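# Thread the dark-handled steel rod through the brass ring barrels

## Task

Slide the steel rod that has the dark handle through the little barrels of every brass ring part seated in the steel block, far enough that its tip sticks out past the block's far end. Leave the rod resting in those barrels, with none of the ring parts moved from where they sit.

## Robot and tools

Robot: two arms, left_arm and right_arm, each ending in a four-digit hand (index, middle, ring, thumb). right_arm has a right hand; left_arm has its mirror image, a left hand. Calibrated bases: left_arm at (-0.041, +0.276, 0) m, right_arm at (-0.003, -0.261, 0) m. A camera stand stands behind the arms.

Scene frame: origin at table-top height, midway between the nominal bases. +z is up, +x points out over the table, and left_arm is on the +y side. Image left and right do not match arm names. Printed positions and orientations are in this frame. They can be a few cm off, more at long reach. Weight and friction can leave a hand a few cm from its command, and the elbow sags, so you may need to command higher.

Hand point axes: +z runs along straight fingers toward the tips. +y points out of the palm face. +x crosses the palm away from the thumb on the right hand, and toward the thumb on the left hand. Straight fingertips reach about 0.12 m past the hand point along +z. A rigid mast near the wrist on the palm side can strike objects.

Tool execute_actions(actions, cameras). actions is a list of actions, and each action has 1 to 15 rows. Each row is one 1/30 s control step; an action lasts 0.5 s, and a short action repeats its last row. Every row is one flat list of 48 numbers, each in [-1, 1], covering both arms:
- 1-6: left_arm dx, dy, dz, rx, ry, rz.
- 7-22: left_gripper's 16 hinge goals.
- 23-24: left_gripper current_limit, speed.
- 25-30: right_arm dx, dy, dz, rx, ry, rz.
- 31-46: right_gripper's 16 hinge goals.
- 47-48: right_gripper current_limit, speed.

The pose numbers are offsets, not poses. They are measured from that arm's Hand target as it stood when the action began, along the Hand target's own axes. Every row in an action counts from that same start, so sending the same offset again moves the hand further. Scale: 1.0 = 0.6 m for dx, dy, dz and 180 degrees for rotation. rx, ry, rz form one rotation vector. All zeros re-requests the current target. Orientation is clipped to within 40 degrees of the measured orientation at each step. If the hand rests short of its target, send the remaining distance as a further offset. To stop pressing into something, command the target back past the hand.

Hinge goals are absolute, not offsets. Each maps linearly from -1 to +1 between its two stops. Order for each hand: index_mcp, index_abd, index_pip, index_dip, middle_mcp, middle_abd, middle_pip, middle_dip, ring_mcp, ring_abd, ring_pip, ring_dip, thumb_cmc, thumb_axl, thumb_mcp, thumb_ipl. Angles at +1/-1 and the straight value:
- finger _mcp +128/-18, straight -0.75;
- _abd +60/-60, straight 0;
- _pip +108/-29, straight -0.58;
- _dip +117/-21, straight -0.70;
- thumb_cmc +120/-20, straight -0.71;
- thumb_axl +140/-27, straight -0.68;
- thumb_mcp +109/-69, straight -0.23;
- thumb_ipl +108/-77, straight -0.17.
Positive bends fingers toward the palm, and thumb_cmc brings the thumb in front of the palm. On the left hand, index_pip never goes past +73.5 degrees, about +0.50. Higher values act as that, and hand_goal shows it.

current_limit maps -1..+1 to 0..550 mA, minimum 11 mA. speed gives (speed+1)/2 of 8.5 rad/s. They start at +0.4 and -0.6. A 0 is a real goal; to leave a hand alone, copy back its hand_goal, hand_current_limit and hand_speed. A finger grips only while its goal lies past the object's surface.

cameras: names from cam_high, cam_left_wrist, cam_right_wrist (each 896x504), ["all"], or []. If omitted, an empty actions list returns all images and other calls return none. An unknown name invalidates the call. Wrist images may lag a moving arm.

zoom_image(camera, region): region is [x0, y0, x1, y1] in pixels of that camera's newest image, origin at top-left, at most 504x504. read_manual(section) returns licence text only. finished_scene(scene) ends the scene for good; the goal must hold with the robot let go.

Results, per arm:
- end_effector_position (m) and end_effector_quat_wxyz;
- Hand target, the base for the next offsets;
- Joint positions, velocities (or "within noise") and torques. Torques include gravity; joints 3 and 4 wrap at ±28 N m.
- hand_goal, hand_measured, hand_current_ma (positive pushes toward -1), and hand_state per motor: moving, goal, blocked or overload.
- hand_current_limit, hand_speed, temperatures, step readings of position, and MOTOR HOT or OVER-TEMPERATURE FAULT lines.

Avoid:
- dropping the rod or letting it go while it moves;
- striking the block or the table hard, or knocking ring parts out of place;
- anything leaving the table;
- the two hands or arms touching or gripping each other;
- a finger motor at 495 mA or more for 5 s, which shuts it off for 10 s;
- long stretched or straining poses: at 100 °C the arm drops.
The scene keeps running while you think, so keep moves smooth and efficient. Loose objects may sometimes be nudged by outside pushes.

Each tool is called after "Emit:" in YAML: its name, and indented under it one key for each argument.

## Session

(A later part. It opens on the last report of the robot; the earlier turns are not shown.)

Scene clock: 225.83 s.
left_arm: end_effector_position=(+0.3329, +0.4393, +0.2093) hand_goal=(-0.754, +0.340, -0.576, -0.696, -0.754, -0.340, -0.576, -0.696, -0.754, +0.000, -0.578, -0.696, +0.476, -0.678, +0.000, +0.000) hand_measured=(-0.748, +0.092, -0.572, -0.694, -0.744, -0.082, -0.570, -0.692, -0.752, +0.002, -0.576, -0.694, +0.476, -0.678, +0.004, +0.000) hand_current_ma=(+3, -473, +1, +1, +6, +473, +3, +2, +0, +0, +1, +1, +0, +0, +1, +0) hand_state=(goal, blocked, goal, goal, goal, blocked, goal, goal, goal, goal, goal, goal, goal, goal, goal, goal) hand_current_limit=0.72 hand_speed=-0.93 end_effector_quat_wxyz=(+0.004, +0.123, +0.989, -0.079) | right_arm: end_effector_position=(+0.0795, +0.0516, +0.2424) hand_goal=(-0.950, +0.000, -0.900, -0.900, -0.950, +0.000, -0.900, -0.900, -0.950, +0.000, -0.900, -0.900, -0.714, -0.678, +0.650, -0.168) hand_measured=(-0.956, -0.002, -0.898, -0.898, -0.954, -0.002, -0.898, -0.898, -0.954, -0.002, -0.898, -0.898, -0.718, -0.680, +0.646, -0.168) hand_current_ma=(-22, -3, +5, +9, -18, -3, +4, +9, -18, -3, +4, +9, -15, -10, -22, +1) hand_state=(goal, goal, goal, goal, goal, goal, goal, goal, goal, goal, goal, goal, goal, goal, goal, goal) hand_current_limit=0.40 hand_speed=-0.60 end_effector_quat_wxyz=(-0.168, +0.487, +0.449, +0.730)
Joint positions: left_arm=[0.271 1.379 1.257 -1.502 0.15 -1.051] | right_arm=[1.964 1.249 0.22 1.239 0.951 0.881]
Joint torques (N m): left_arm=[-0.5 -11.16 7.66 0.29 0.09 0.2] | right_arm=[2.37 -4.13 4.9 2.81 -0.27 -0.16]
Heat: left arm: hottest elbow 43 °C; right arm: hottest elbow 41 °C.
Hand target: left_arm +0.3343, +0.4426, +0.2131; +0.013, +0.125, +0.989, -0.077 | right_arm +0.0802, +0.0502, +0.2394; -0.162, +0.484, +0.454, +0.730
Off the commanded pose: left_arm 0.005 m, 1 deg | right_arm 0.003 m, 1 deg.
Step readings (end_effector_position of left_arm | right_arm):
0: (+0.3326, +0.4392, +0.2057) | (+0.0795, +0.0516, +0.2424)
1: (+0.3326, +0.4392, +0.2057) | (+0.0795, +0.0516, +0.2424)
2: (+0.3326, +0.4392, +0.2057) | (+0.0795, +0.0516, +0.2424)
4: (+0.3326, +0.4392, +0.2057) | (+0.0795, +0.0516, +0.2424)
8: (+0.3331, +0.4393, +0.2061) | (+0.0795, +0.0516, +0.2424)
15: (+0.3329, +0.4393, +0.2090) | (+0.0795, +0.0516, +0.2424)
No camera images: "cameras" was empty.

Emit:
execute_actions:
  actions:
    - [[-0.0025,0.0015,-0.0003,-0.0011,-0.0018,0.0003,-0.754,0.34,-0.576,-0.696,-0.754,-0.34,-0.576,-0.696,-0.754,0,-0.577,-0.696,0.477,-0.678,0,0,0.72,-0.93,0,0,0,0,0,0,-0.95,0,-0.9,-0.9,-0.95,0,-0.9,-0.9,-0.95,0,-0.9,-0.9,-0.714,-0.678,0.65,-0.168,0.4,-0.6]]
  cameras: ["cam_right_wrist", "cam_high", "cam_left_wrist"]

Emit:
zoom_image:
  camera: "cam_right_wrist"
  region: [580, 86, 650, 136]

Emit:
zoom_image:
  camera: "cam_right_wrist"
  region: [505, 55, 575, 105]

Emit:
zoom_image:
  camera: "cam_high"
  region: [544, 229, 572, 245]

Emit:
zoom_image:
  camera: "cam_high"
  region: [570, 243, 598, 259]

Scene clock: 227.23 s.
left_arm: end_effector_position=(+0.3345, +0.4397, +0.2094) hand_goal=(-0.754, +0.340, -0.576, -0.696, -0.754, -0.340, -0.576, -0.696, -0.754, +0.000, -0.578, -0.696, +0.476, -0.678, +0.000, +0.000) hand_measured=(-0.748, +0.092, -0.572, -0.694, -0.744, -0.082, -0.570, -0.692, -0.752, +0.002, -0.576, -0.694, +0.476, -0.678, +0.004, +0.000) hand_current_ma=(+3, -473, +1, +1, +6, +473, +3, +2, +0, +0, +1, +1, +0, +0, +1, +0) hand_state=(goal, blocked, goal, goal, goal, blocked, goal, goal, goal, goal, goal, goal, goal, goal, goal, goal) hand_current_limit=0.72 hand_speed=-0.93 end_effector_quat_wxyz=(+0.007, +0.123, +0.989, -0.078) | right_arm: end_effector_position=(+0.0795, +0.0516, +0.2424) hand_goal=(-0.950, +0.000, -0.900, -0.900, -0.950, +0.000, -0.900, -0.900, -0.950, +0.000, -0.900, -0.900, -0.714, -0.678, +0.650, -0.168) hand_measured=(-0.956, -0.002, -0.898, -0.898, -0.954, -0.002, -0.898, -0.898, -0.954, -0.002, -0.898, -0.898, -0.718, -0.680, +0.646, -0.168) hand_current_ma=(-22, -3, +5, +9, -18, -3, +4, +9, -18, -3, +4, +9, -15, -10, -22, +1) hand_state=(goal, goal, goal, goal, goal, goal, goal, goal, goal, goal, goal, goal, goal, goal, goal, goal) hand_current_limit=0.40 hand_speed=-0.60 end_effector_quat_wxyz=(-0.168, +0.487, +0.449, +0.730)
Joint positions: left_arm=[0.271 1.379 1.257 -1.495 0.15 -1.051] | right_arm=[1.964 1.249 0.22 1.239 0.951 0.881]
Joint torques (N m): left_arm=[-0.5 -11.05 7.72 0.51 0.11 0.18] | right_arm=[2.02 -4.25 4.9 2.88 -0.28 -0.17]
Heat: left arm: hottest elbow 43 °C; right arm: hottest elbow 41 °C.
Hand target: left_arm +0.3360, +0.4431, +0.2132; +0.016, +0.125, +0.989, -0.075 | right_arm +0.0802, +0.0502, +0.2394; -0.162, +0.484, +0.454, +0.730
Off the commanded pose: left_arm 0.005 m, 1 deg | right_arm 0.003 m, 1 deg.
Step readings (end_effector_position of left_arm | right_arm):
0: (+0.3329, +0.4393, +0.2093) | (+0.0795, +0.0516, +0.2424)
1: (+0.3329, +0.4393, +0.2093) | (+0.0795, +0.0516, +0.2424)
2: (+0.3330, +0.4393, +0.2093) | (+0.0795, +0.0516, +0.2424)
4: (+0.3336, +0.4395, +0.2094) | (+0.0795, +0.0516, +0.2424)
8: (+0.3343, +0.4397, +0.2094) | (+0.0795, +0.0516, +0.2424)
15: (+0.3345, +0.4397, +0.2094) | (+0.0795, +0.0516, +0.2424)
camera_calibration:
cam_left_wrist: T_world_to_cam=[[0.613342, -0.78708, 0.0657003, 0.101314], [-0.510579, -0.331656, 0.793293, 0.0989058], [-0.602596, -0.520105, -0.605285, 0.682032], [0, 0, 0, 1]] pos_world=[0.399348, 0.467273, 0.327706]
cam_right_wrist: T_world_to_cam=[[0.784606, -0.519714, -0.338068, 0.0750744], [-0.572374, -0.397616, -0.717139, 0.191055], [0.238286, 0.756174, -0.609443, 0.217458], [0, 0, 0, 1]] pos_world=[-0.00136617, -0.0494523, 0.294922]

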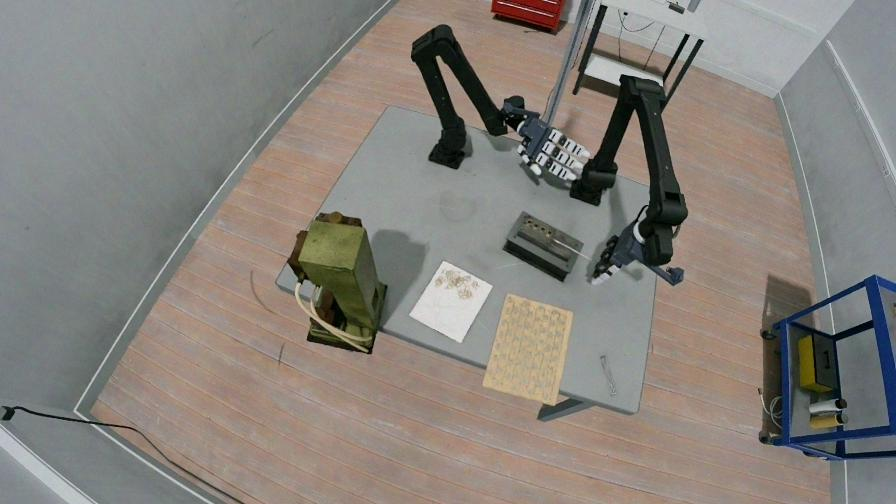

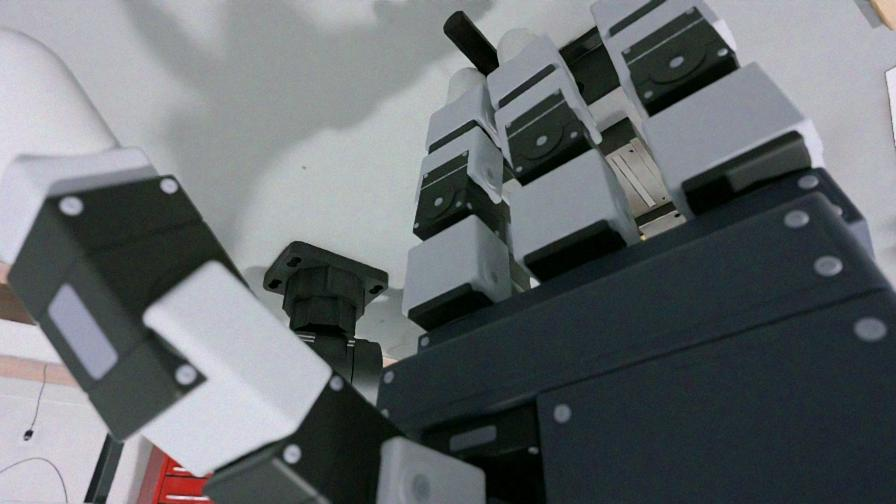

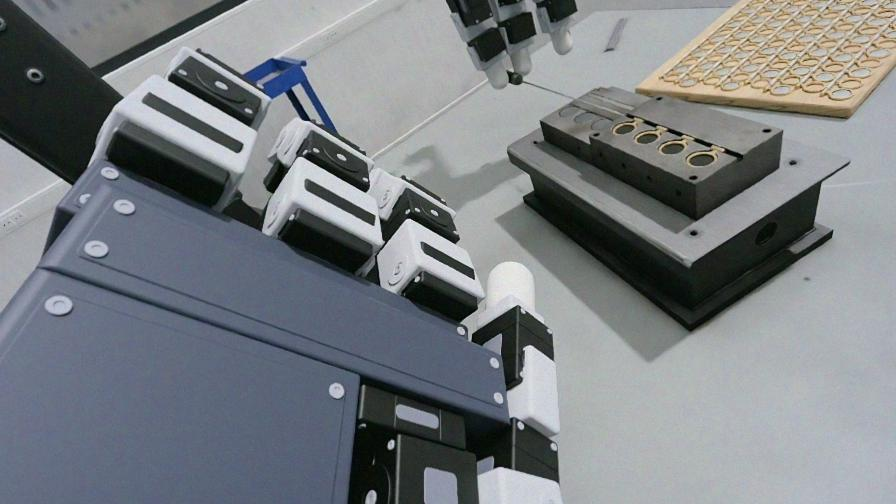

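Scaled by 7.200 from the camera's 896x504 image, which has a finer 1280x720 frame.

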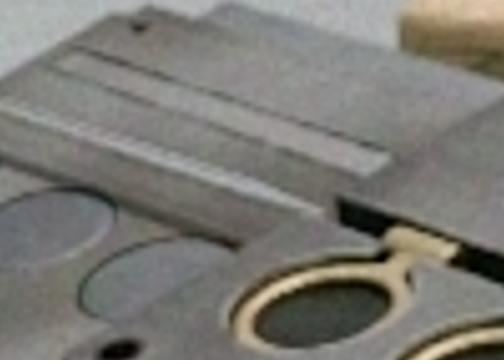

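Scaled by 7.200 from the camera's 896x504 image, which has a finer 1280x720 frame.

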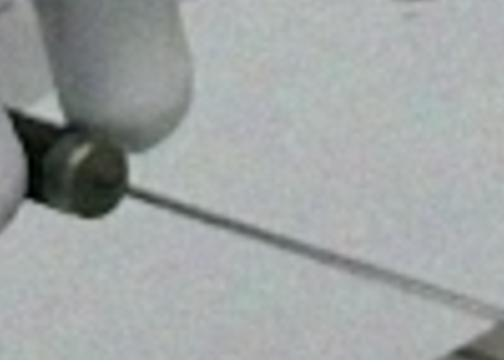

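Scaled by 18.000 from the camera's 896x504 image, which has a finer 1280x720 frame.

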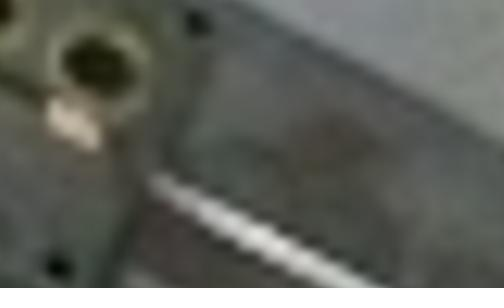

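Scaled by 18.000 from the camera's 896x504 image, which has a finer 1280x720 frame.

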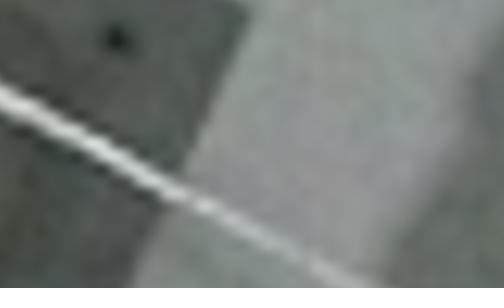

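Emit:
execute_actions:
  actions:
    - [[-0.0004,-0.0062,0.0025,0.0003,0.0005,-0.0001,-0.754,0.34,-0.576,-0.696,-0.754,-0.34,-0.576,-0.696,-0.754,0,-0.577,-0.696,0.477,-0.678,0,0,0.72,-0.93,0,0,0,0,0,0,-0.95,0,-0.9,-0.9,-0.95,0,-0.9,-0.9,-0.95,0,-0.9,-0.9,-0.714,-0.678,0.65,-0.168,0.4,-0.6],[-0.0008,-0.0123,0.005,0.0006,0.0011,-0.0002,-0.754,0.34,-0.576,-0.696,-0.754,-0.34,-0.576,-0.696,-0.754,0,-0.577,-0.696,0.477,-0.678,0,0,0.72,-0.93,0,0,0,0,0,0,-0.95,0,-0.9,-0.9,-0.95,0,-0.9,-0.9,-0.95,0,-0.9,-0.9,-0.714,-0.678,0.65,-0.168,0.4,-0.6],[-0.0012,-0.0185,0.0075,0.0009,0.0016,-0.0003,-0.754,0.34,-0.576,-0.696,-0.754,-0.34,-0.576,-0.696,-0.754,0,-0.577,-0.696,0.477,-0.678,0,0,0.72,-0.93,0,0,0,0,0,0,-0.95,0,-0.9,-0.9,-0.95,0,-0.9,-0.9,-0.95,0,-0.9,-0.9,-0.714,-0.678,0.65,-0.168,0.4,-0.6]]
  cameras: ["cam_right_wrist", "cam_high", "cam_left_wrist"]

Emit:
zoom_image:
  camera: "cam_right_wrist"
  region: [580, 86, 650, 136]

Emit:
zoom_image:
  camera: "cam_right_wrist"
  region: [505, 55, 575, 105]

Emit:
zoom_image:
  camera: "cam_high"
  region: [544, 229, 572, 245]

Emit:
zoom_image:
  camera: "cam_left_wrist"
  region: [620, 206, 662, 242]

Scene clock: 231.00 s.
left_arm: end_effector_position=(+0.3341, +0.4348, +0.2092) hand_goal=(-0.754, +0.340, -0.576, -0.696, -0.754, -0.340, -0.576, -0.696, -0.754, +0.000, -0.578, -0.696, +0.476, -0.678, +0.000, +0.000) hand_measured=(-0.748, +0.092, -0.572, -0.694, -0.744, -0.082, -0.570, -0.692, -0.752, +0.002, -0.576, -0.694, +0.476, -0.678, +0.004, +0.000) hand_current_ma=(+3, -473, +1, +1, +6, +473, +3, +2, +0, +0, +1, +1, +0, +0, +1, +0) hand_state=(goal, blocked, goal, goal, goal, blocked, goal, goal, goal, goal, goal, goal, goal, goal, goal, goal) hand_current_limit=0.72 hand_speed=-0.93 end_effector_quat_wxyz=(+0.008, +0.126, +0.989, -0.078) | right_arm: end_effector_position=(+0.0795, +0.0516, +0.2424) hand_goal=(-0.950, +0.000, -0.900, -0.900, -0.950, +0.000, -0.900, -0.900, -0.950, +0.000, -0.900, -0.900, -0.714, -0.678, +0.650, -0.168) hand_measured=(-0.956, -0.002, -0.898, -0.898, -0.954, -0.002, -0.898, -0.898, -0.954, -0.002, -0.898, -0.898, -0.718, -0.680, +0.646, -0.168) hand_current_ma=(-22, -3, +5, +9, -18, -3, +4, +9, -18, -3, +4, +9, -15, -10, -22, +1) hand_state=(goal, goal, goal, goal, goal, goal, goal, goal, goal, goal, goal, goal, goal, goal, goal, goal) hand_current_limit=0.40 hand_speed=-0.60 end_effector_quat_wxyz=(-0.168, +0.487, +0.449, +0.730)
Joint positions: left_arm=[0.259 1.372 1.249 -1.491 0.151 -1.057] | right_arm=[1.964 1.249 0.22 1.239 0.951 0.881]
Joint torques (N m): left_arm=[-1.79 -11.46 7.05 0.43 0.13 -0.02] | right_arm=[1.85 -4.31 4.88 2.84 -0.3 -0.2]
Heat: left arm: hottest elbow 43 °C; right arm: hottest elbow 40 °C.
Hand target: left_arm +0.3341, +0.4315, +0.2105; +0.014, +0.125, +0.989, -0.077 | right_arm +0.0802, +0.0502, +0.2394; -0.162, +0.484, +0.454, +0.730
Off the commanded pose: left_arm 0.003 m, 1 deg | right_arm 0.003 m, 1 deg.
Step readings (end_effector_position of left_arm | right_arm):
0: (+0.3345, +0.4397, +0.2094) | (+0.0795, +0.0516, +0.2424)
1: (+0.3345, +0.4397, +0.2094) | (+0.0795, +0.0516, +0.2424)
2: (+0.3345, +0.4397, +0.2094) | (+0.0795, +0.0516, +0.2424)
4: (+0.3348, +0.4398, +0.2096) | (+0.0795, +0.0516, +0.2424)
8: (+0.3344, +0.4379, +0.2094) | (+0.0795, +0.0516, +0.2424)
15: (+0.3341, +0.4349, +0.2092) | (+0.0795, +0.0516, +0.2424)
camera_calibration:
cam_left_wrist: T_world_to_cam=[[0.608911, -0.790373, 0.0673597, 0.100319], [-0.514958, -0.329277, 0.791451, 0.0980347], [-0.603362, -0.516611, -0.60751, 0.678267], [0, 0, 0, 1]] pos_world=[0.398639, 0.46197, 0.327707]
cam_right_wrist: T_world_to_cam=[[0.784606, -0.519714, -0.338068, 0.0750744], [-0.572374, -0.397616, -0.717139, 0.191055], [0.238286, 0.756174, -0.609443, 0.217458], [0, 0, 0, 1]] pos_world=[-0.00136617, -0.0494523, 0.294922]

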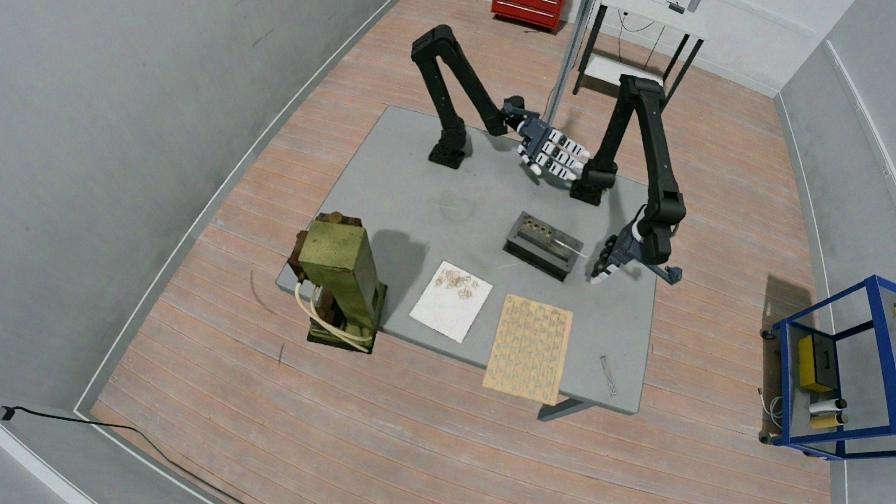

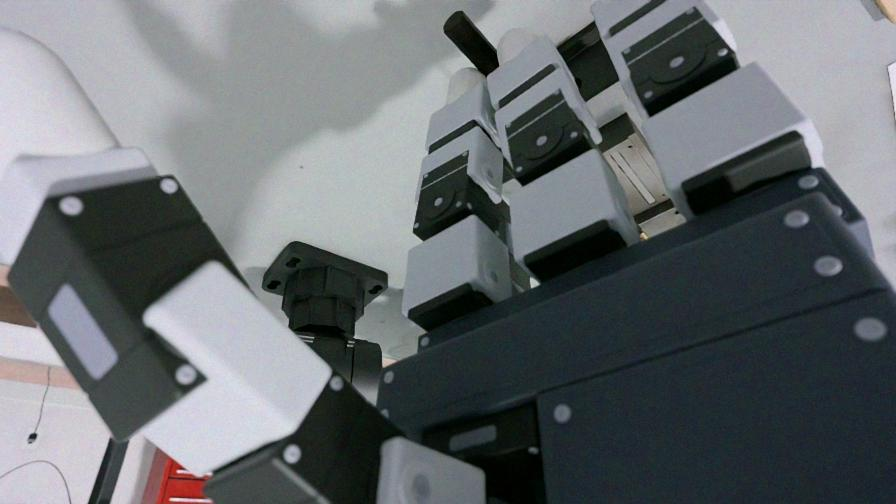

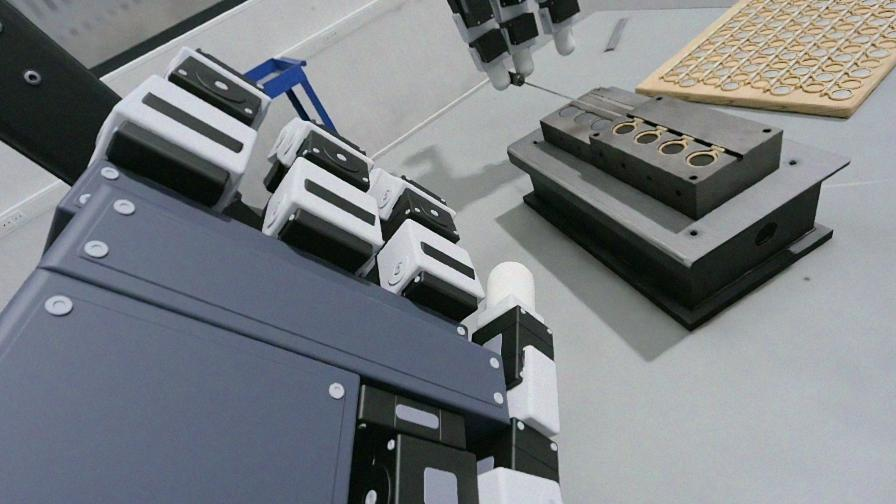

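Scaled by 7.200 from the camera's 896x504 image, which has a finer 1280x720 frame.

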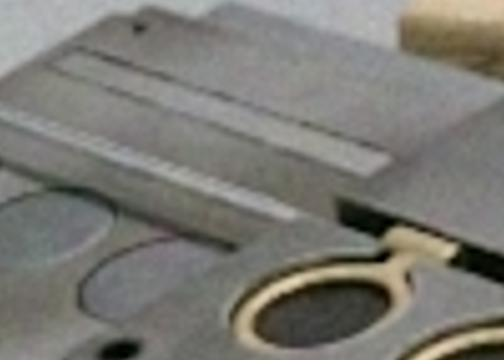

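Scaled by 7.200 from the camera's 896x504 image, which has a finer 1280x720 frame.

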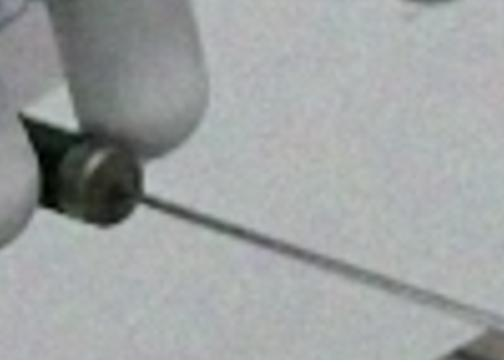

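Scaled by 18.000 from the camera's 896x504 image, which has a finer 1280x720 frame.

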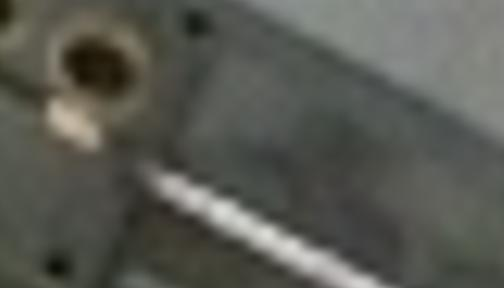

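Scaled by 12.000 from the camera's 896x504 image, which has a finer 1280x720 frame.

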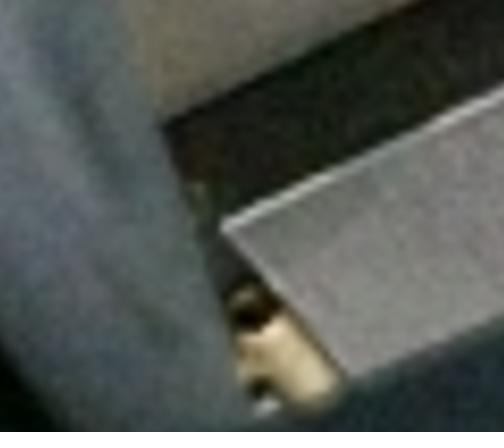

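Emit:
execute_actions:
  actions:
    - [[0,-0.0044,0.0006,0,0,0,-0.754,0.34,-0.576,-0.696,-0.754,-0.34,-0.576,-0.696,-0.754,0,-0.577,-0.696,0.477,-0.678,0,0,0.72,-0.93,0,0,0,0,0,0,-0.95,0,-0.9,-0.9,-0.95,0,-0.9,-0.9,-0.95,0,-0.9,-0.9,-0.714,-0.678,0.65,-0.168,0.4,-0.6],[0,-0.0089,0.0012,0,0,0,-0.754,0.34,-0.576,-0.696,-0.754,-0.34,-0.576,-0.696,-0.754,0,-0.577,-0.696,0.477,-0.678,0,0,0.72,-0.93,0,0,0,0,0,0,-0.95,0,-0.9,-0.9,-0.95,0,-0.9,-0.9,-0.95,0,-0.9,-0.9,-0.714,-0.678,0.65,-0.168,0.4,-0.6],[-0.0001,-0.0133,0.0018,0,0,0,-0.754,0.34,-0.576,-0.696,-0.754,-0.34,-0.576,-0.696,-0.754,0,-0.577,-0.696,0.477,-0.678,0,0,0.72,-0.93,0,0,0,0,0,0,-0.95,0,-0.9,-0.9,-0.95,0,-0.9,-0.9,-0.95,0,-0.9,-0.9,-0.714,-0.678,0.65,-0.168,0.4,-0.6]]
  cameras: ["cam_right_wrist", "cam_high", "cam_left_wrist"]

Emit:
zoom_image:
  camera: "cam_right_wrist"
  region: [580, 86, 650, 136]

Emit:
zoom_image:
  camera: "cam_right_wrist"
  region: [505, 55, 575, 105]

Emit:
zoom_image:
  camera: "cam_high"
  region: [544, 229, 572, 245]

Emit:
zoom_image:
  camera: "cam_left_wrist"
  region: [620, 206, 662, 242]

Scene clock: 233.10 s.
left_arm: end_effector_position=(+0.3323, +0.4267, +0.2092) hand_goal=(-0.754, +0.340, -0.576, -0.696, -0.754, -0.340, -0.576, -0.696, -0.754, +0.000, -0.578, -0.696, +0.476, -0.678, +0.000, +0.000) hand_measured=(-0.748, +0.092, -0.572, -0.694, -0.744, -0.082, -0.570, -0.692, -0.752, +0.002, -0.576, -0.694, +0.476, -0.678, +0.004, +0.000) hand_current_ma=(+3, -473, +1, +1, +6, +473, +3, +2, +0, +0, +1, +1, +0, +0, +1, +0) hand_state=(goal, blocked, goal, goal, goal, blocked, goal, goal, goal, goal, goal, goal, goal, goal, goal, goal) hand_current_limit=0.72 hand_speed=-0.93 end_effector_quat_wxyz=(+0.008, +0.127, +0.989, -0.078) | right_arm: end_effector_position=(+0.0795, +0.0516, +0.2424) hand_goal=(-0.950, +0.000, -0.900, -0.900, -0.950, +0.000, -0.900, -0.900, -0.950, +0.000, -0.900, -0.900, -0.714, -0.678, +0.650, -0.168) hand_measured=(-0.956, -0.002, -0.898, -0.898, -0.954, -0.002, -0.898, -0.898, -0.954, -0.002, -0.898, -0.898, -0.718, -0.680, +0.646, -0.168) hand_current_ma=(-22, -3, +5, +9, -18, -3, +4, +9, -18, -3, +4, +9, -15, -10, -22, +1) hand_state=(goal, goal, goal, goal, goal, goal, goal, goal, goal, goal, goal, goal, goal, goal, goal, goal) hand_current_limit=0.40 hand_speed=-0.60 end_effector_quat_wxyz=(-0.168, +0.487, +0.449, +0.730)
Joint positions: left_arm=[0.24 1.361 1.239 -1.488 0.152 -1.075] | right_arm=[1.964 1.249 0.22 1.239 0.951 0.881]
Joint torques (N m): left_arm=[-1.9 -11.22 7.21 0.42 0.09 -0.03] | right_arm=[2.08 -4.48 4.93 2.95 -0.31 -0.24]
Heat: left arm: hottest elbow 43 °C; right arm: hottest elbow 40 °C.
Hand target: left_arm +0.3320, +0.4239, +0.2104; +0.013, +0.125, +0.989, -0.077 | right_arm +0.0802, +0.0502, +0.2394; -0.162, +0.484, +0.454, +0.730
Off the commanded pose: left_arm 0.003 m, 1 deg | right_arm 0.003 m, 1 deg.
Step readings (end_effector_position of left_arm | right_arm):
0: (+0.3341, +0.4348, +0.2092) | (+0.0795, +0.0516, +0.2424)
1: (+0.3340, +0.4348, +0.2092) | (+0.0795, +0.0516, +0.2424)
2: (+0.3340, +0.4348, +0.2092) | (+0.0795, +0.0516, +0.2424)
4: (+0.3338, +0.4340, +0.2089) | (+0.0795, +0.0516, +0.2424)
8: (+0.3327, +0.4292, +0.2087) | (+0.0795, +0.0516, +0.2424)
15: (+0.3324, +0.4267, +0.2092) | (+0.0795, +0.0516, +0.2424)
camera_calibration:
cam_left_wrist: T_world_to_cam=[[0.608069, -0.791019, 0.0673801, 0.0955473], [-0.515249, -0.328657, 0.791519, 0.0941406], [-0.603962, -0.516016, -0.607418, 0.672945], [0, 0, 0, 1]] pos_world=[0.39684, 0.45377, 0.327807]
cam_right_wrist: T_world_to_cam=[[0.784606, -0.519714, -0.338068, 0.0750744], [-0.572374, -0.397616, -0.717139, 0.191055], [0.238286, 0.756174, -0.609443, 0.217458], [0, 0, 0, 1]] pos_world=[-0.00136617, -0.0494523, 0.294922]

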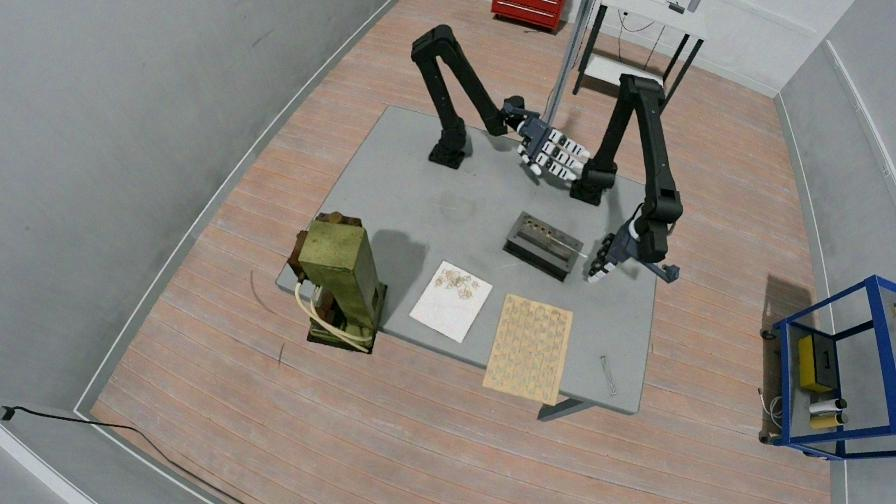

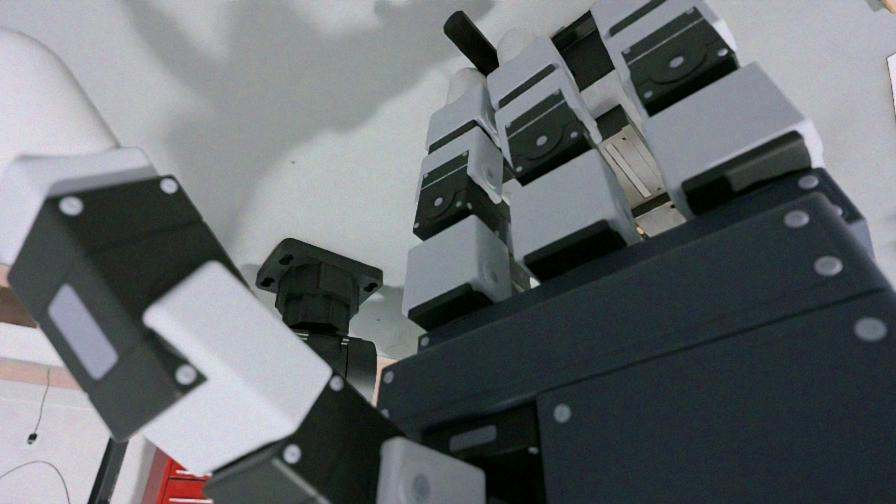

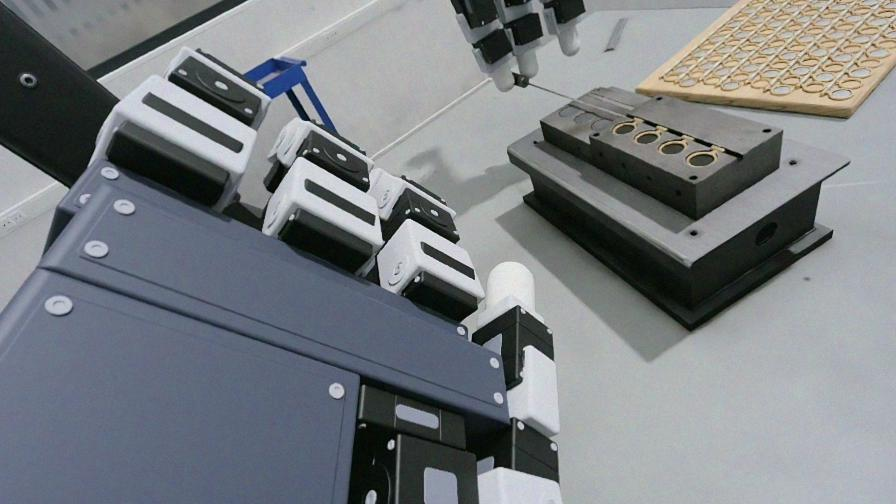

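Scaled by 7.200 from the camera's 896x504 image, which has a finer 1280x720 frame.

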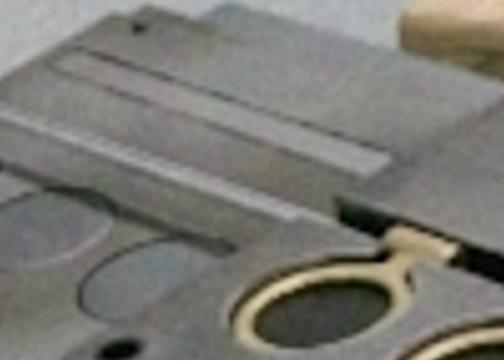

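Scaled by 7.200 from the camera's 896x504 image, which has a finer 1280x720 frame.

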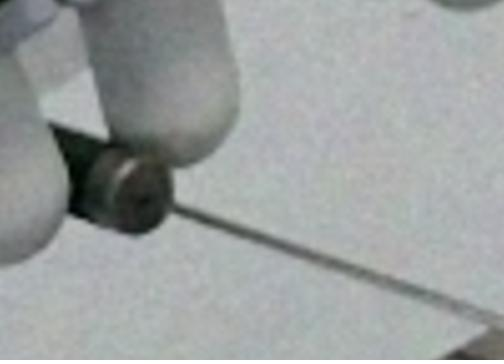

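Scaled by 18.000 from the camera's 896x504 image, which has a finer 1280x720 frame.

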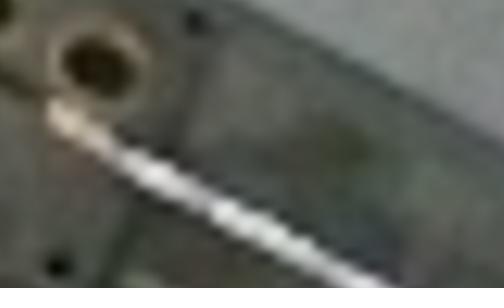

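Scaled by 12.000 from the camera's 896x504 image, which has a finer 1280x720 frame.

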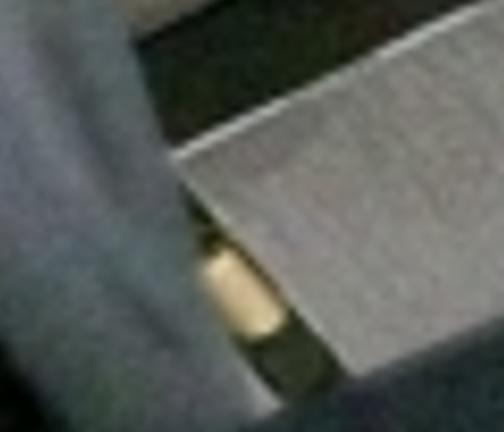

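Emit:
execute_actions:
  actions:
    - [[-0.0002,-0.0055,0.0008,0,0,0,-0.754,0.34,-0.576,-0.696,-0.754,-0.34,-0.576,-0.696,-0.754,0,-0.577,-0.696,0.477,-0.678,0,0,0.72,-0.93,0,0,0,0,0,0,-0.95,0,-0.9,-0.9,-0.95,0,-0.9,-0.9,-0.95,0,-0.9,-0.9,-0.714,-0.678,0.65,-0.168,0.4,-0.6],[-0.0004,-0.011,0.0017,0,0,0,-0.754,0.34,-0.576,-0.696,-0.754,-0.34,-0.576,-0.696,-0.754,0,-0.577,-0.696,0.477,-0.678,0,0,0.72,-0.93,0,0,0,0,0,0,-0.95,0,-0.9,-0.9,-0.95,0,-0.9,-0.9,-0.95,0,-0.9,-0.9,-0.714,-0.678,0.65,-0.168,0.4,-0.6],[-0.0006,-0.0165,0.0025,0,0,0,-0.754,0.34,-0.576,-0.696,-0.754,-0.34,-0.576,-0.696,-0.754,0,-0.577,-0.696,0.477,-0.678,0,0,0.72,-0.93,0,0,0,0,0,0,-0.95,0,-0.9,-0.9,-0.95,0,-0.9,-0.9,-0.95,0,-0.9,-0.9,-0.714,-0.678,0.65,-0.168,0.4,-0.6]]
  cameras: ["cam_right_wrist", "cam_high", "cam_left_wrist"]

Emit:
zoom_image:
  camera: "cam_right_wrist"
  region: [590, 90, 740, 180]

Emit:
zoom_image:
  camera: "cam_right_wrist"
  region: [505, 55, 575, 105]

Emit:
zoom_image:
  camera: "cam_high"
  region: [524, 220, 560, 240]

Emit:
zoom_image:
  camera: "cam_left_wrist"
  region: [620, 206, 662, 242]

Scene clock: 235.17 s.
left_arm: end_effector_position=(+0.3302, +0.4166, +0.2093) hand_goal=(-0.754, +0.340, -0.576, -0.696, -0.754, -0.340, -0.576, -0.696, -0.754, +0.000, -0.578, -0.696, +0.476, -0.678, +0.000, +0.000) hand_measured=(-0.748, +0.092, -0.572, -0.694, -0.744, -0.082, -0.570, -0.692, -0.752, +0.002, -0.576, -0.694, +0.476, -0.678, +0.004, +0.000) hand_current_ma=(+3, -473, +1, +1, +6, +473, +3, +2, +0, +0, +1, +1, +0, +0, +1, +0) hand_state=(goal, blocked, goal, goal, goal, blocked, goal, goal, goal, goal, goal, goal, goal, goal, goal, goal) hand_current_limit=0.72 hand_speed=-0.93 end_effector_quat_wxyz=(+0.008, +0.127, +0.989, -0.078) | right_arm: end_effector_position=(+0.0795, +0.0516, +0.2424) hand_goal=(-0.950, +0.000, -0.900, -0.900, -0.950, +0.000, -0.900, -0.900, -0.950, +0.000, -0.900, -0.900, -0.714, -0.678, +0.650, -0.168) hand_measured=(-0.956, -0.002, -0.898, -0.898, -0.954, -0.002, -0.898, -0.898, -0.954, -0.002, -0.898, -0.898, -0.718, -0.680, +0.646, -0.168) hand_current_ma=(-22, -3, +5, +9, -18, -3, +4, +9, -18, -3, +4, +9, -15, -10, -22, +1) hand_state=(goal, goal, goal, goal, goal, goal, goal, goal, goal, goal, goal, goal, goal, goal, goal, goal) hand_current_limit=0.40 hand_speed=-0.60 end_effector_quat_wxyz=(-0.168, +0.487, +0.449, +0.730)
Joint positions: left_arm=[0.216 1.35 1.228 -1.486 0.153 -1.099] | right_arm=[1.964 1.249 0.22 1.239 0.951 0.881]
Joint torques (N m): left_arm=[-1.14 -10.64 7.06 0.49 0.09 -0.07] | right_arm=[2.37 -3.72 4.98 2.88 -0.38 -0.21]
Heat: left arm: hottest elbow 43 °C; right arm: hottest elbow 40 °C.
Hand target: left_arm +0.3299, +0.4139, +0.2104; +0.013, +0.125, +0.989, -0.077 | right_arm +0.0802, +0.0502, +0.2394; -0.162, +0.484, +0.454, +0.730
Off the commanded pose: left_arm 0.003 m, 1 deg | right_arm 0.003 m, 1 deg.
Step readings (end_effector_position of left_arm | right_arm):
0: (+0.3322, +0.4267, +0.2092) | (+0.0795, +0.0516, +0.2424)
1: (+0.3323, +0.4266, +0.2092) | (+0.0795, +0.0516, +0.2424)
2: (+0.3322, +0.4264, +0.2094) | (+0.0795, +0.0516, +0.2424)
4: (+0.3321, +0.4254, +0.2092) | (+0.0795, +0.0516, +0.2424)
8: (+0.3307, +0.4200, +0.2085) | (+0.0795, +0.0516, +0.2424)
15: (+0.3304, +0.4166, +0.2093) | (+0.0795, +0.0516, +0.2424)
camera_calibration:
cam_left_wrist: T_world_to_cam=[[0.607638, -0.791345, 0.0674491, 0.0890658], [-0.515303, -0.328201, 0.791673, 0.0895599], [-0.604349, -0.515808, -0.60721, 0.666518], [0, 0, 0, 1]] pos_world=[0.39484, 0.44367, 0.327807]
cam_right_wrist: T_world_to_cam=[[0.784606, -0.519714, -0.338068, 0.0750744], [-0.572374, -0.397616, -0.717139, 0.191055], [0.238286, 0.756174, -0.609443, 0.217458], [0, 0, 0, 1]] pos_world=[-0.00136617, -0.0494523, 0.294922]

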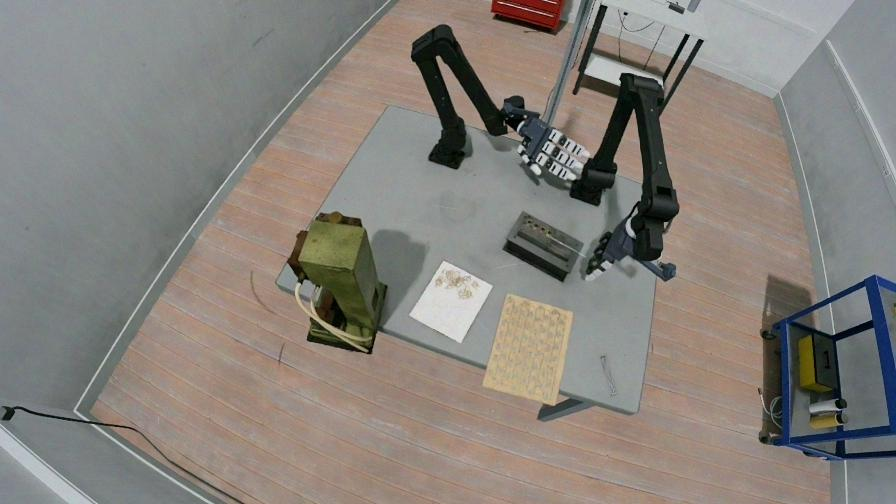

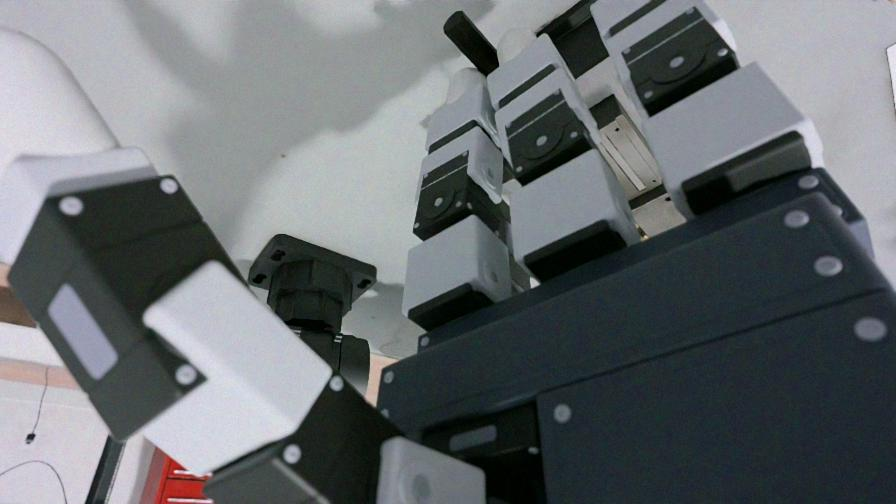

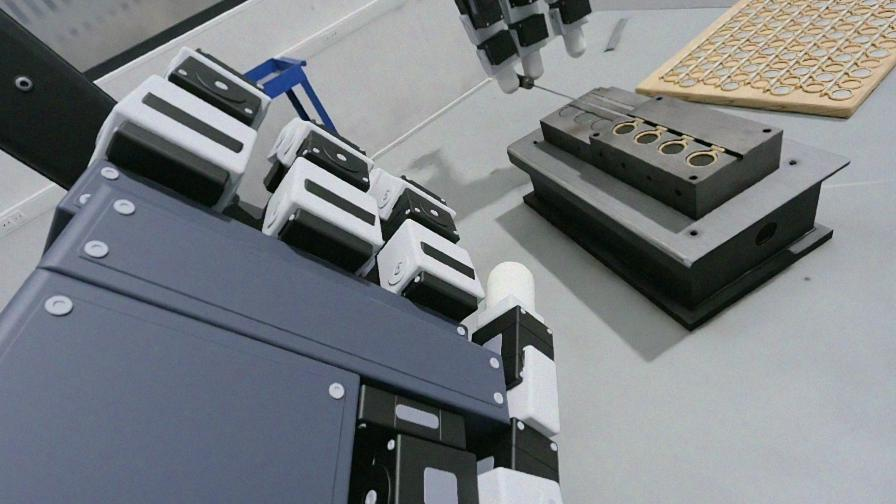

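Scaled by 3.360 from the camera's 896x504 image, which has a finer 1280x720 frame.

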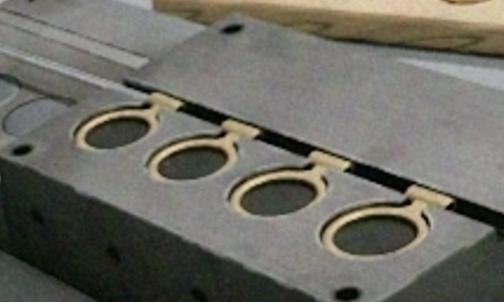

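Scaled by 7.200 from the camera's 896x504 image, which has a finer 1280x720 frame.

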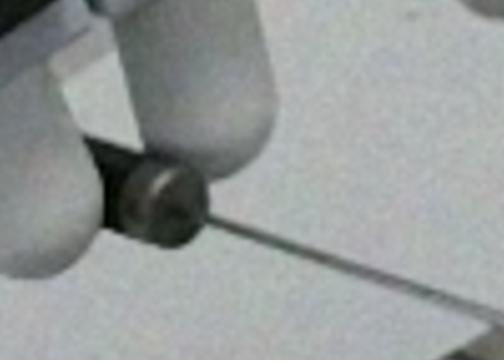

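Scaled by 14.000 from the camera's 896x504 image, which has a finer 1280x720 frame.

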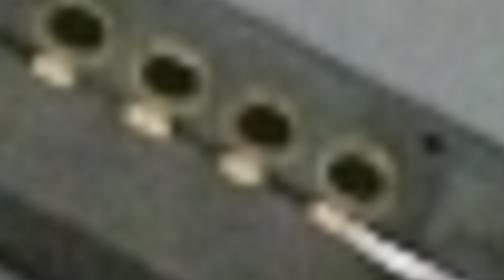

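Scaled by 12.000 from the camera's 896x504 image, which has a finer 1280x720 frame.

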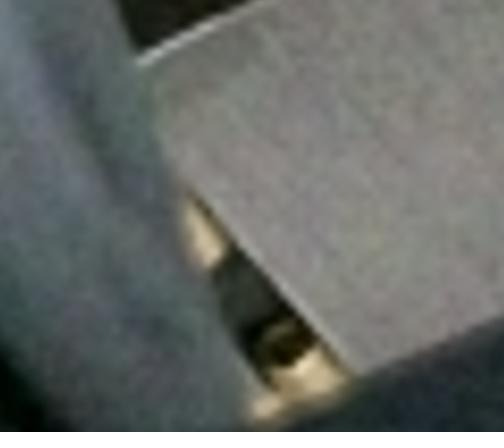

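Emit:
execute_actions:
  actions:
    - [[-0.0002,-0.0055,0.0008,0,0,0,-0.754,0.34,-0.576,-0.696,-0.754,-0.34,-0.576,-0.696,-0.754,0,-0.577,-0.696,0.477,-0.678,0,0,0.72,-0.93,0,0,0,0,0,0,-0.95,0,-0.9,-0.9,-0.95,0,-0.9,-0.9,-0.95,0,-0.9,-0.9,-0.714,-0.678,0.65,-0.168,0.4,-0.6],[-0.0004,-0.011,0.0017,0,0,0,-0.754,0.34,-0.576,-0.696,-0.754,-0.34,-0.576,-0.696,-0.754,0,-0.577,-0.696,0.477,-0.678,0,0,0.72,-0.93,0,0,0,0,0,0,-0.95,0,-0.9,-0.9,-0.95,0,-0.9,-0.9,-0.95,0,-0.9,-0.9,-0.714,-0.678,0.65,-0.168,0.4,-0.6],[-0.0006,-0.0165,0.0025,0,0,0,-0.754,0.34,-0.576,-0.696,-0.754,-0.34,-0.576,-0.696,-0.754,0,-0.577,-0.696,0.477,-0.678,0,0,0.72,-0.93,0,0,0,0,0,0,-0.95,0,-0.9,-0.9,-0.95,0,-0.9,-0.9,-0.95,0,-0.9,-0.9,-0.714,-0.678,0.65,-0.168,0.4,-0.6]]
  cameras: ["cam_right_wrist", "cam_high", "cam_left_wrist"]

Emit:
zoom_image:
  camera: "cam_right_wrist"
  region: [590, 90, 740, 180]

Emit:
zoom_image:
  camera: "cam_right_wrist"
  region: [505, 55, 575, 105]

Emit:
zoom_image:
  camera: "cam_high"
  region: [524, 220, 560, 240]

Emit:
zoom_image:
  camera: "cam_left_wrist"
  region: [620, 206, 662, 242]

Scene clock: 237.03 s.
left_arm: end_effector_position=(+0.3281, +0.4069, +0.2094) hand_goal=(-0.754, +0.340, -0.576, -0.696, -0.754, -0.340, -0.576, -0.696, -0.754, +0.000, -0.578, -0.696, +0.476, -0.678, +0.000, +0.000) hand_measured=(-0.748, +0.092, -0.574, -0.694, -0.744, -0.082, -0.570, -0.692, -0.752, +0.002, -0.576, -0.694, +0.476, -0.678, +0.004, +0.000) hand_current_ma=(+3, -473, +1, +1, +6, +473, +3, +2, +0, +0, +1, +1, +0, +0, +1, +0) hand_state=(goal, blocked, goal, goal, goal, blocked, goal, goal, goal, goal, goal, goal, goal, goal, goal, goal) hand_current_limit=0.72 hand_speed=-0.93 end_effector_quat_wxyz=(+0.008, +0.127, +0.989, -0.078) | right_arm: end_effector_position=(+0.0795, +0.0516, +0.2424) hand_goal=(-0.950, +0.000, -0.900, -0.900, -0.950, +0.000, -0.900, -0.900, -0.950, +0.000, -0.900, -0.900, -0.714, -0.678, +0.650, -0.168) hand_measured=(-0.956, -0.002, -0.898, -0.898, -0.954, -0.002, -0.898, -0.898, -0.954, -0.002, -0.898, -0.898, -0.718, -0.680, +0.646, -0.168) hand_current_ma=(-22, -3, +5, +9, -18, -3, +4, +9, -18, -3, +4, +9, -15, -10, -22, +1) hand_state=(goal, goal, goal, goal, goal, goal, goal, goal, goal, goal, goal, goal, goal, goal, goal, goal) hand_current_limit=0.40 hand_speed=-0.60 end_effector_quat_wxyz=(-0.168, +0.487, +0.449, +0.730)
Joint positions: left_arm=[0.192 1.339 1.217 -1.483 0.153 -1.124] | right_arm=[1.964 1.249 0.22 1.239 0.951 0.881]
Joint torques (N m): left_arm=[-1.61 -10.52 7.02 0.51 0.09 0.02] | right_arm=[1.96 -4.07 5.01 2.86 -0.35 -0.22]
Heat: left arm: hottest elbow 43 °C; right arm: hottest elbow 40 °C.
Hand target: left_arm +0.3278, +0.4043, +0.2105; +0.013, +0.125, +0.989, -0.077 | right_arm +0.0802, +0.0502, +0.2394; -0.162, +0.484, +0.454, +0.730
Off the commanded pose: left_arm 0.003 m, 1 deg | right_arm 0.003 m, 1 deg.
Step readings (end_effector_position of left_arm | right_arm):
0: (+0.3302, +0.4166, +0.2093) | (+0.0795, +0.0516, +0.2424)
1: (+0.3302, +0.4166, +0.2093) | (+0.0795, +0.0516, +0.2424)
2: (+0.3303, +0.4163, +0.2093) | (+0.0795, +0.0516, +0.2424)
4: (+0.3300, +0.4154, +0.2092) | (+0.0795, +0.0516, +0.2424)
8: (+0.3287, +0.4101, +0.2088) | (+0.0795, +0.0516, +0.2424)
15: (+0.3284, +0.4069, +0.2094) | (+0.0795, +0.0516, +0.2424)
camera_calibration:
cam_left_wrist: T_world_to_cam=[[0.608006, -0.791096, 0.0670456, 0.0825382], [-0.5151, -0.328801, 0.791557, 0.0854331], [-0.604153, -0.515806, -0.607407, 0.660292], [0, 0, 0, 1]] pos_world=[0.39274, 0.433969, 0.327907]
cam_right_wrist: T_world_to_cam=[[0.784606, -0.519714, -0.338068, 0.0750744], [-0.572374, -0.397616, -0.717139, 0.191055], [0.238286, 0.756174, -0.609443, 0.217458], [0, 0, 0, 1]] pos_world=[-0.00136617, -0.0494523, 0.294922]

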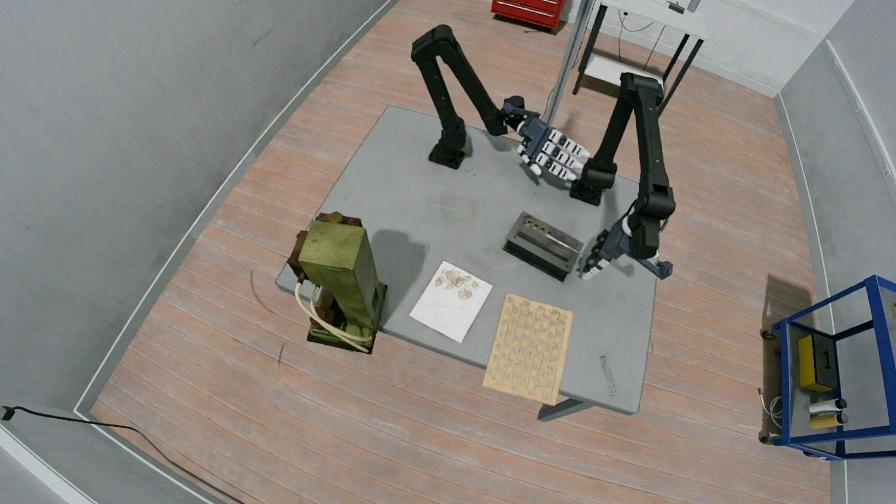

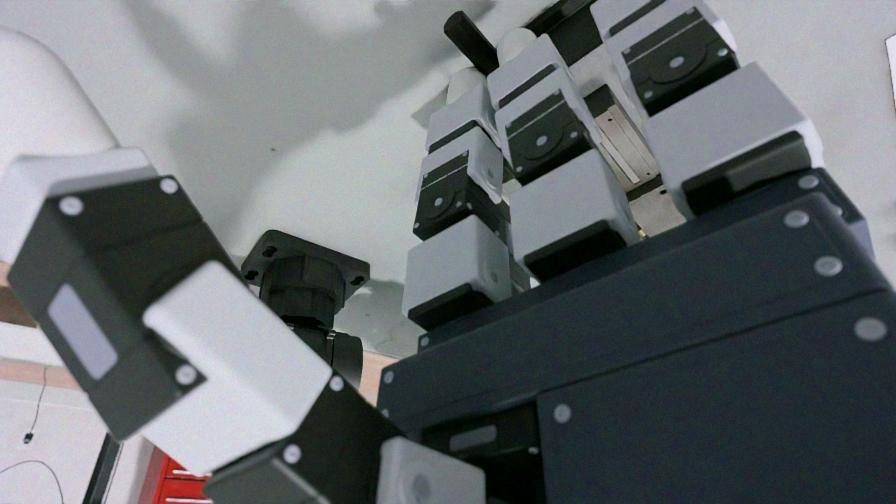

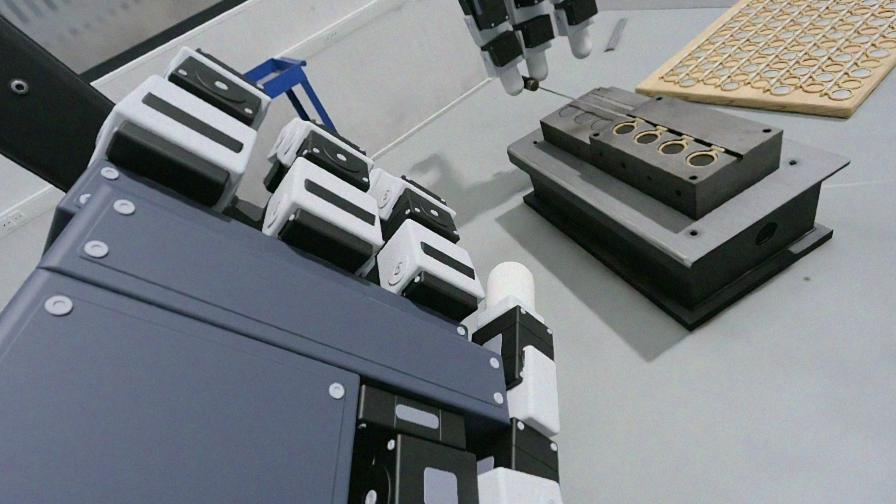

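Scaled by 3.360 from the camera's 896x504 image, which has a finer 1280x720 frame.

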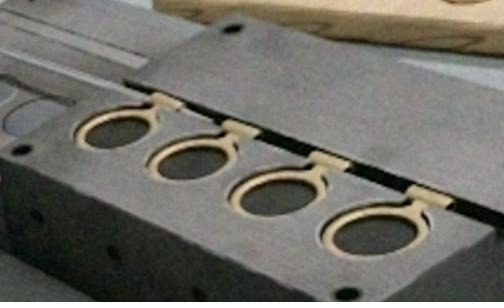

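Scaled by 7.200 from the camera's 896x504 image, which has a finer 1280x720 frame.

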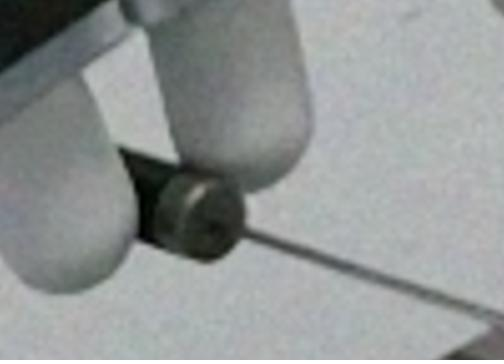

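Scaled by 14.000 from the camera's 896x504 image, which has a finer 1280x720 frame.

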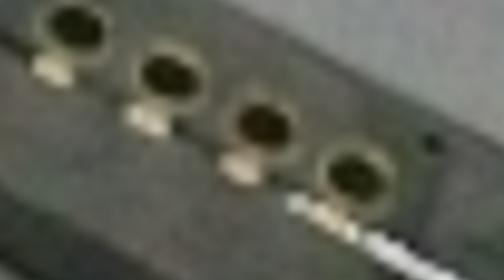

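Scaled by 12.000 from the camera's 896x504 image, which has a finer 1280x720 frame.

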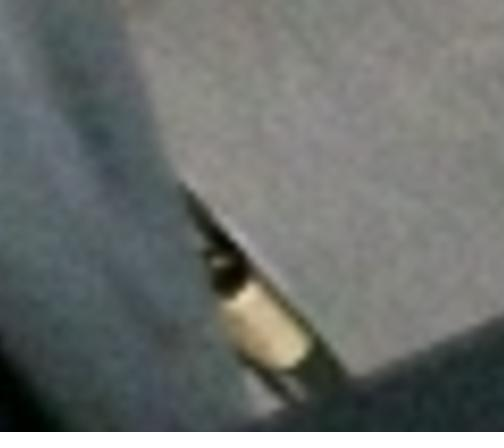

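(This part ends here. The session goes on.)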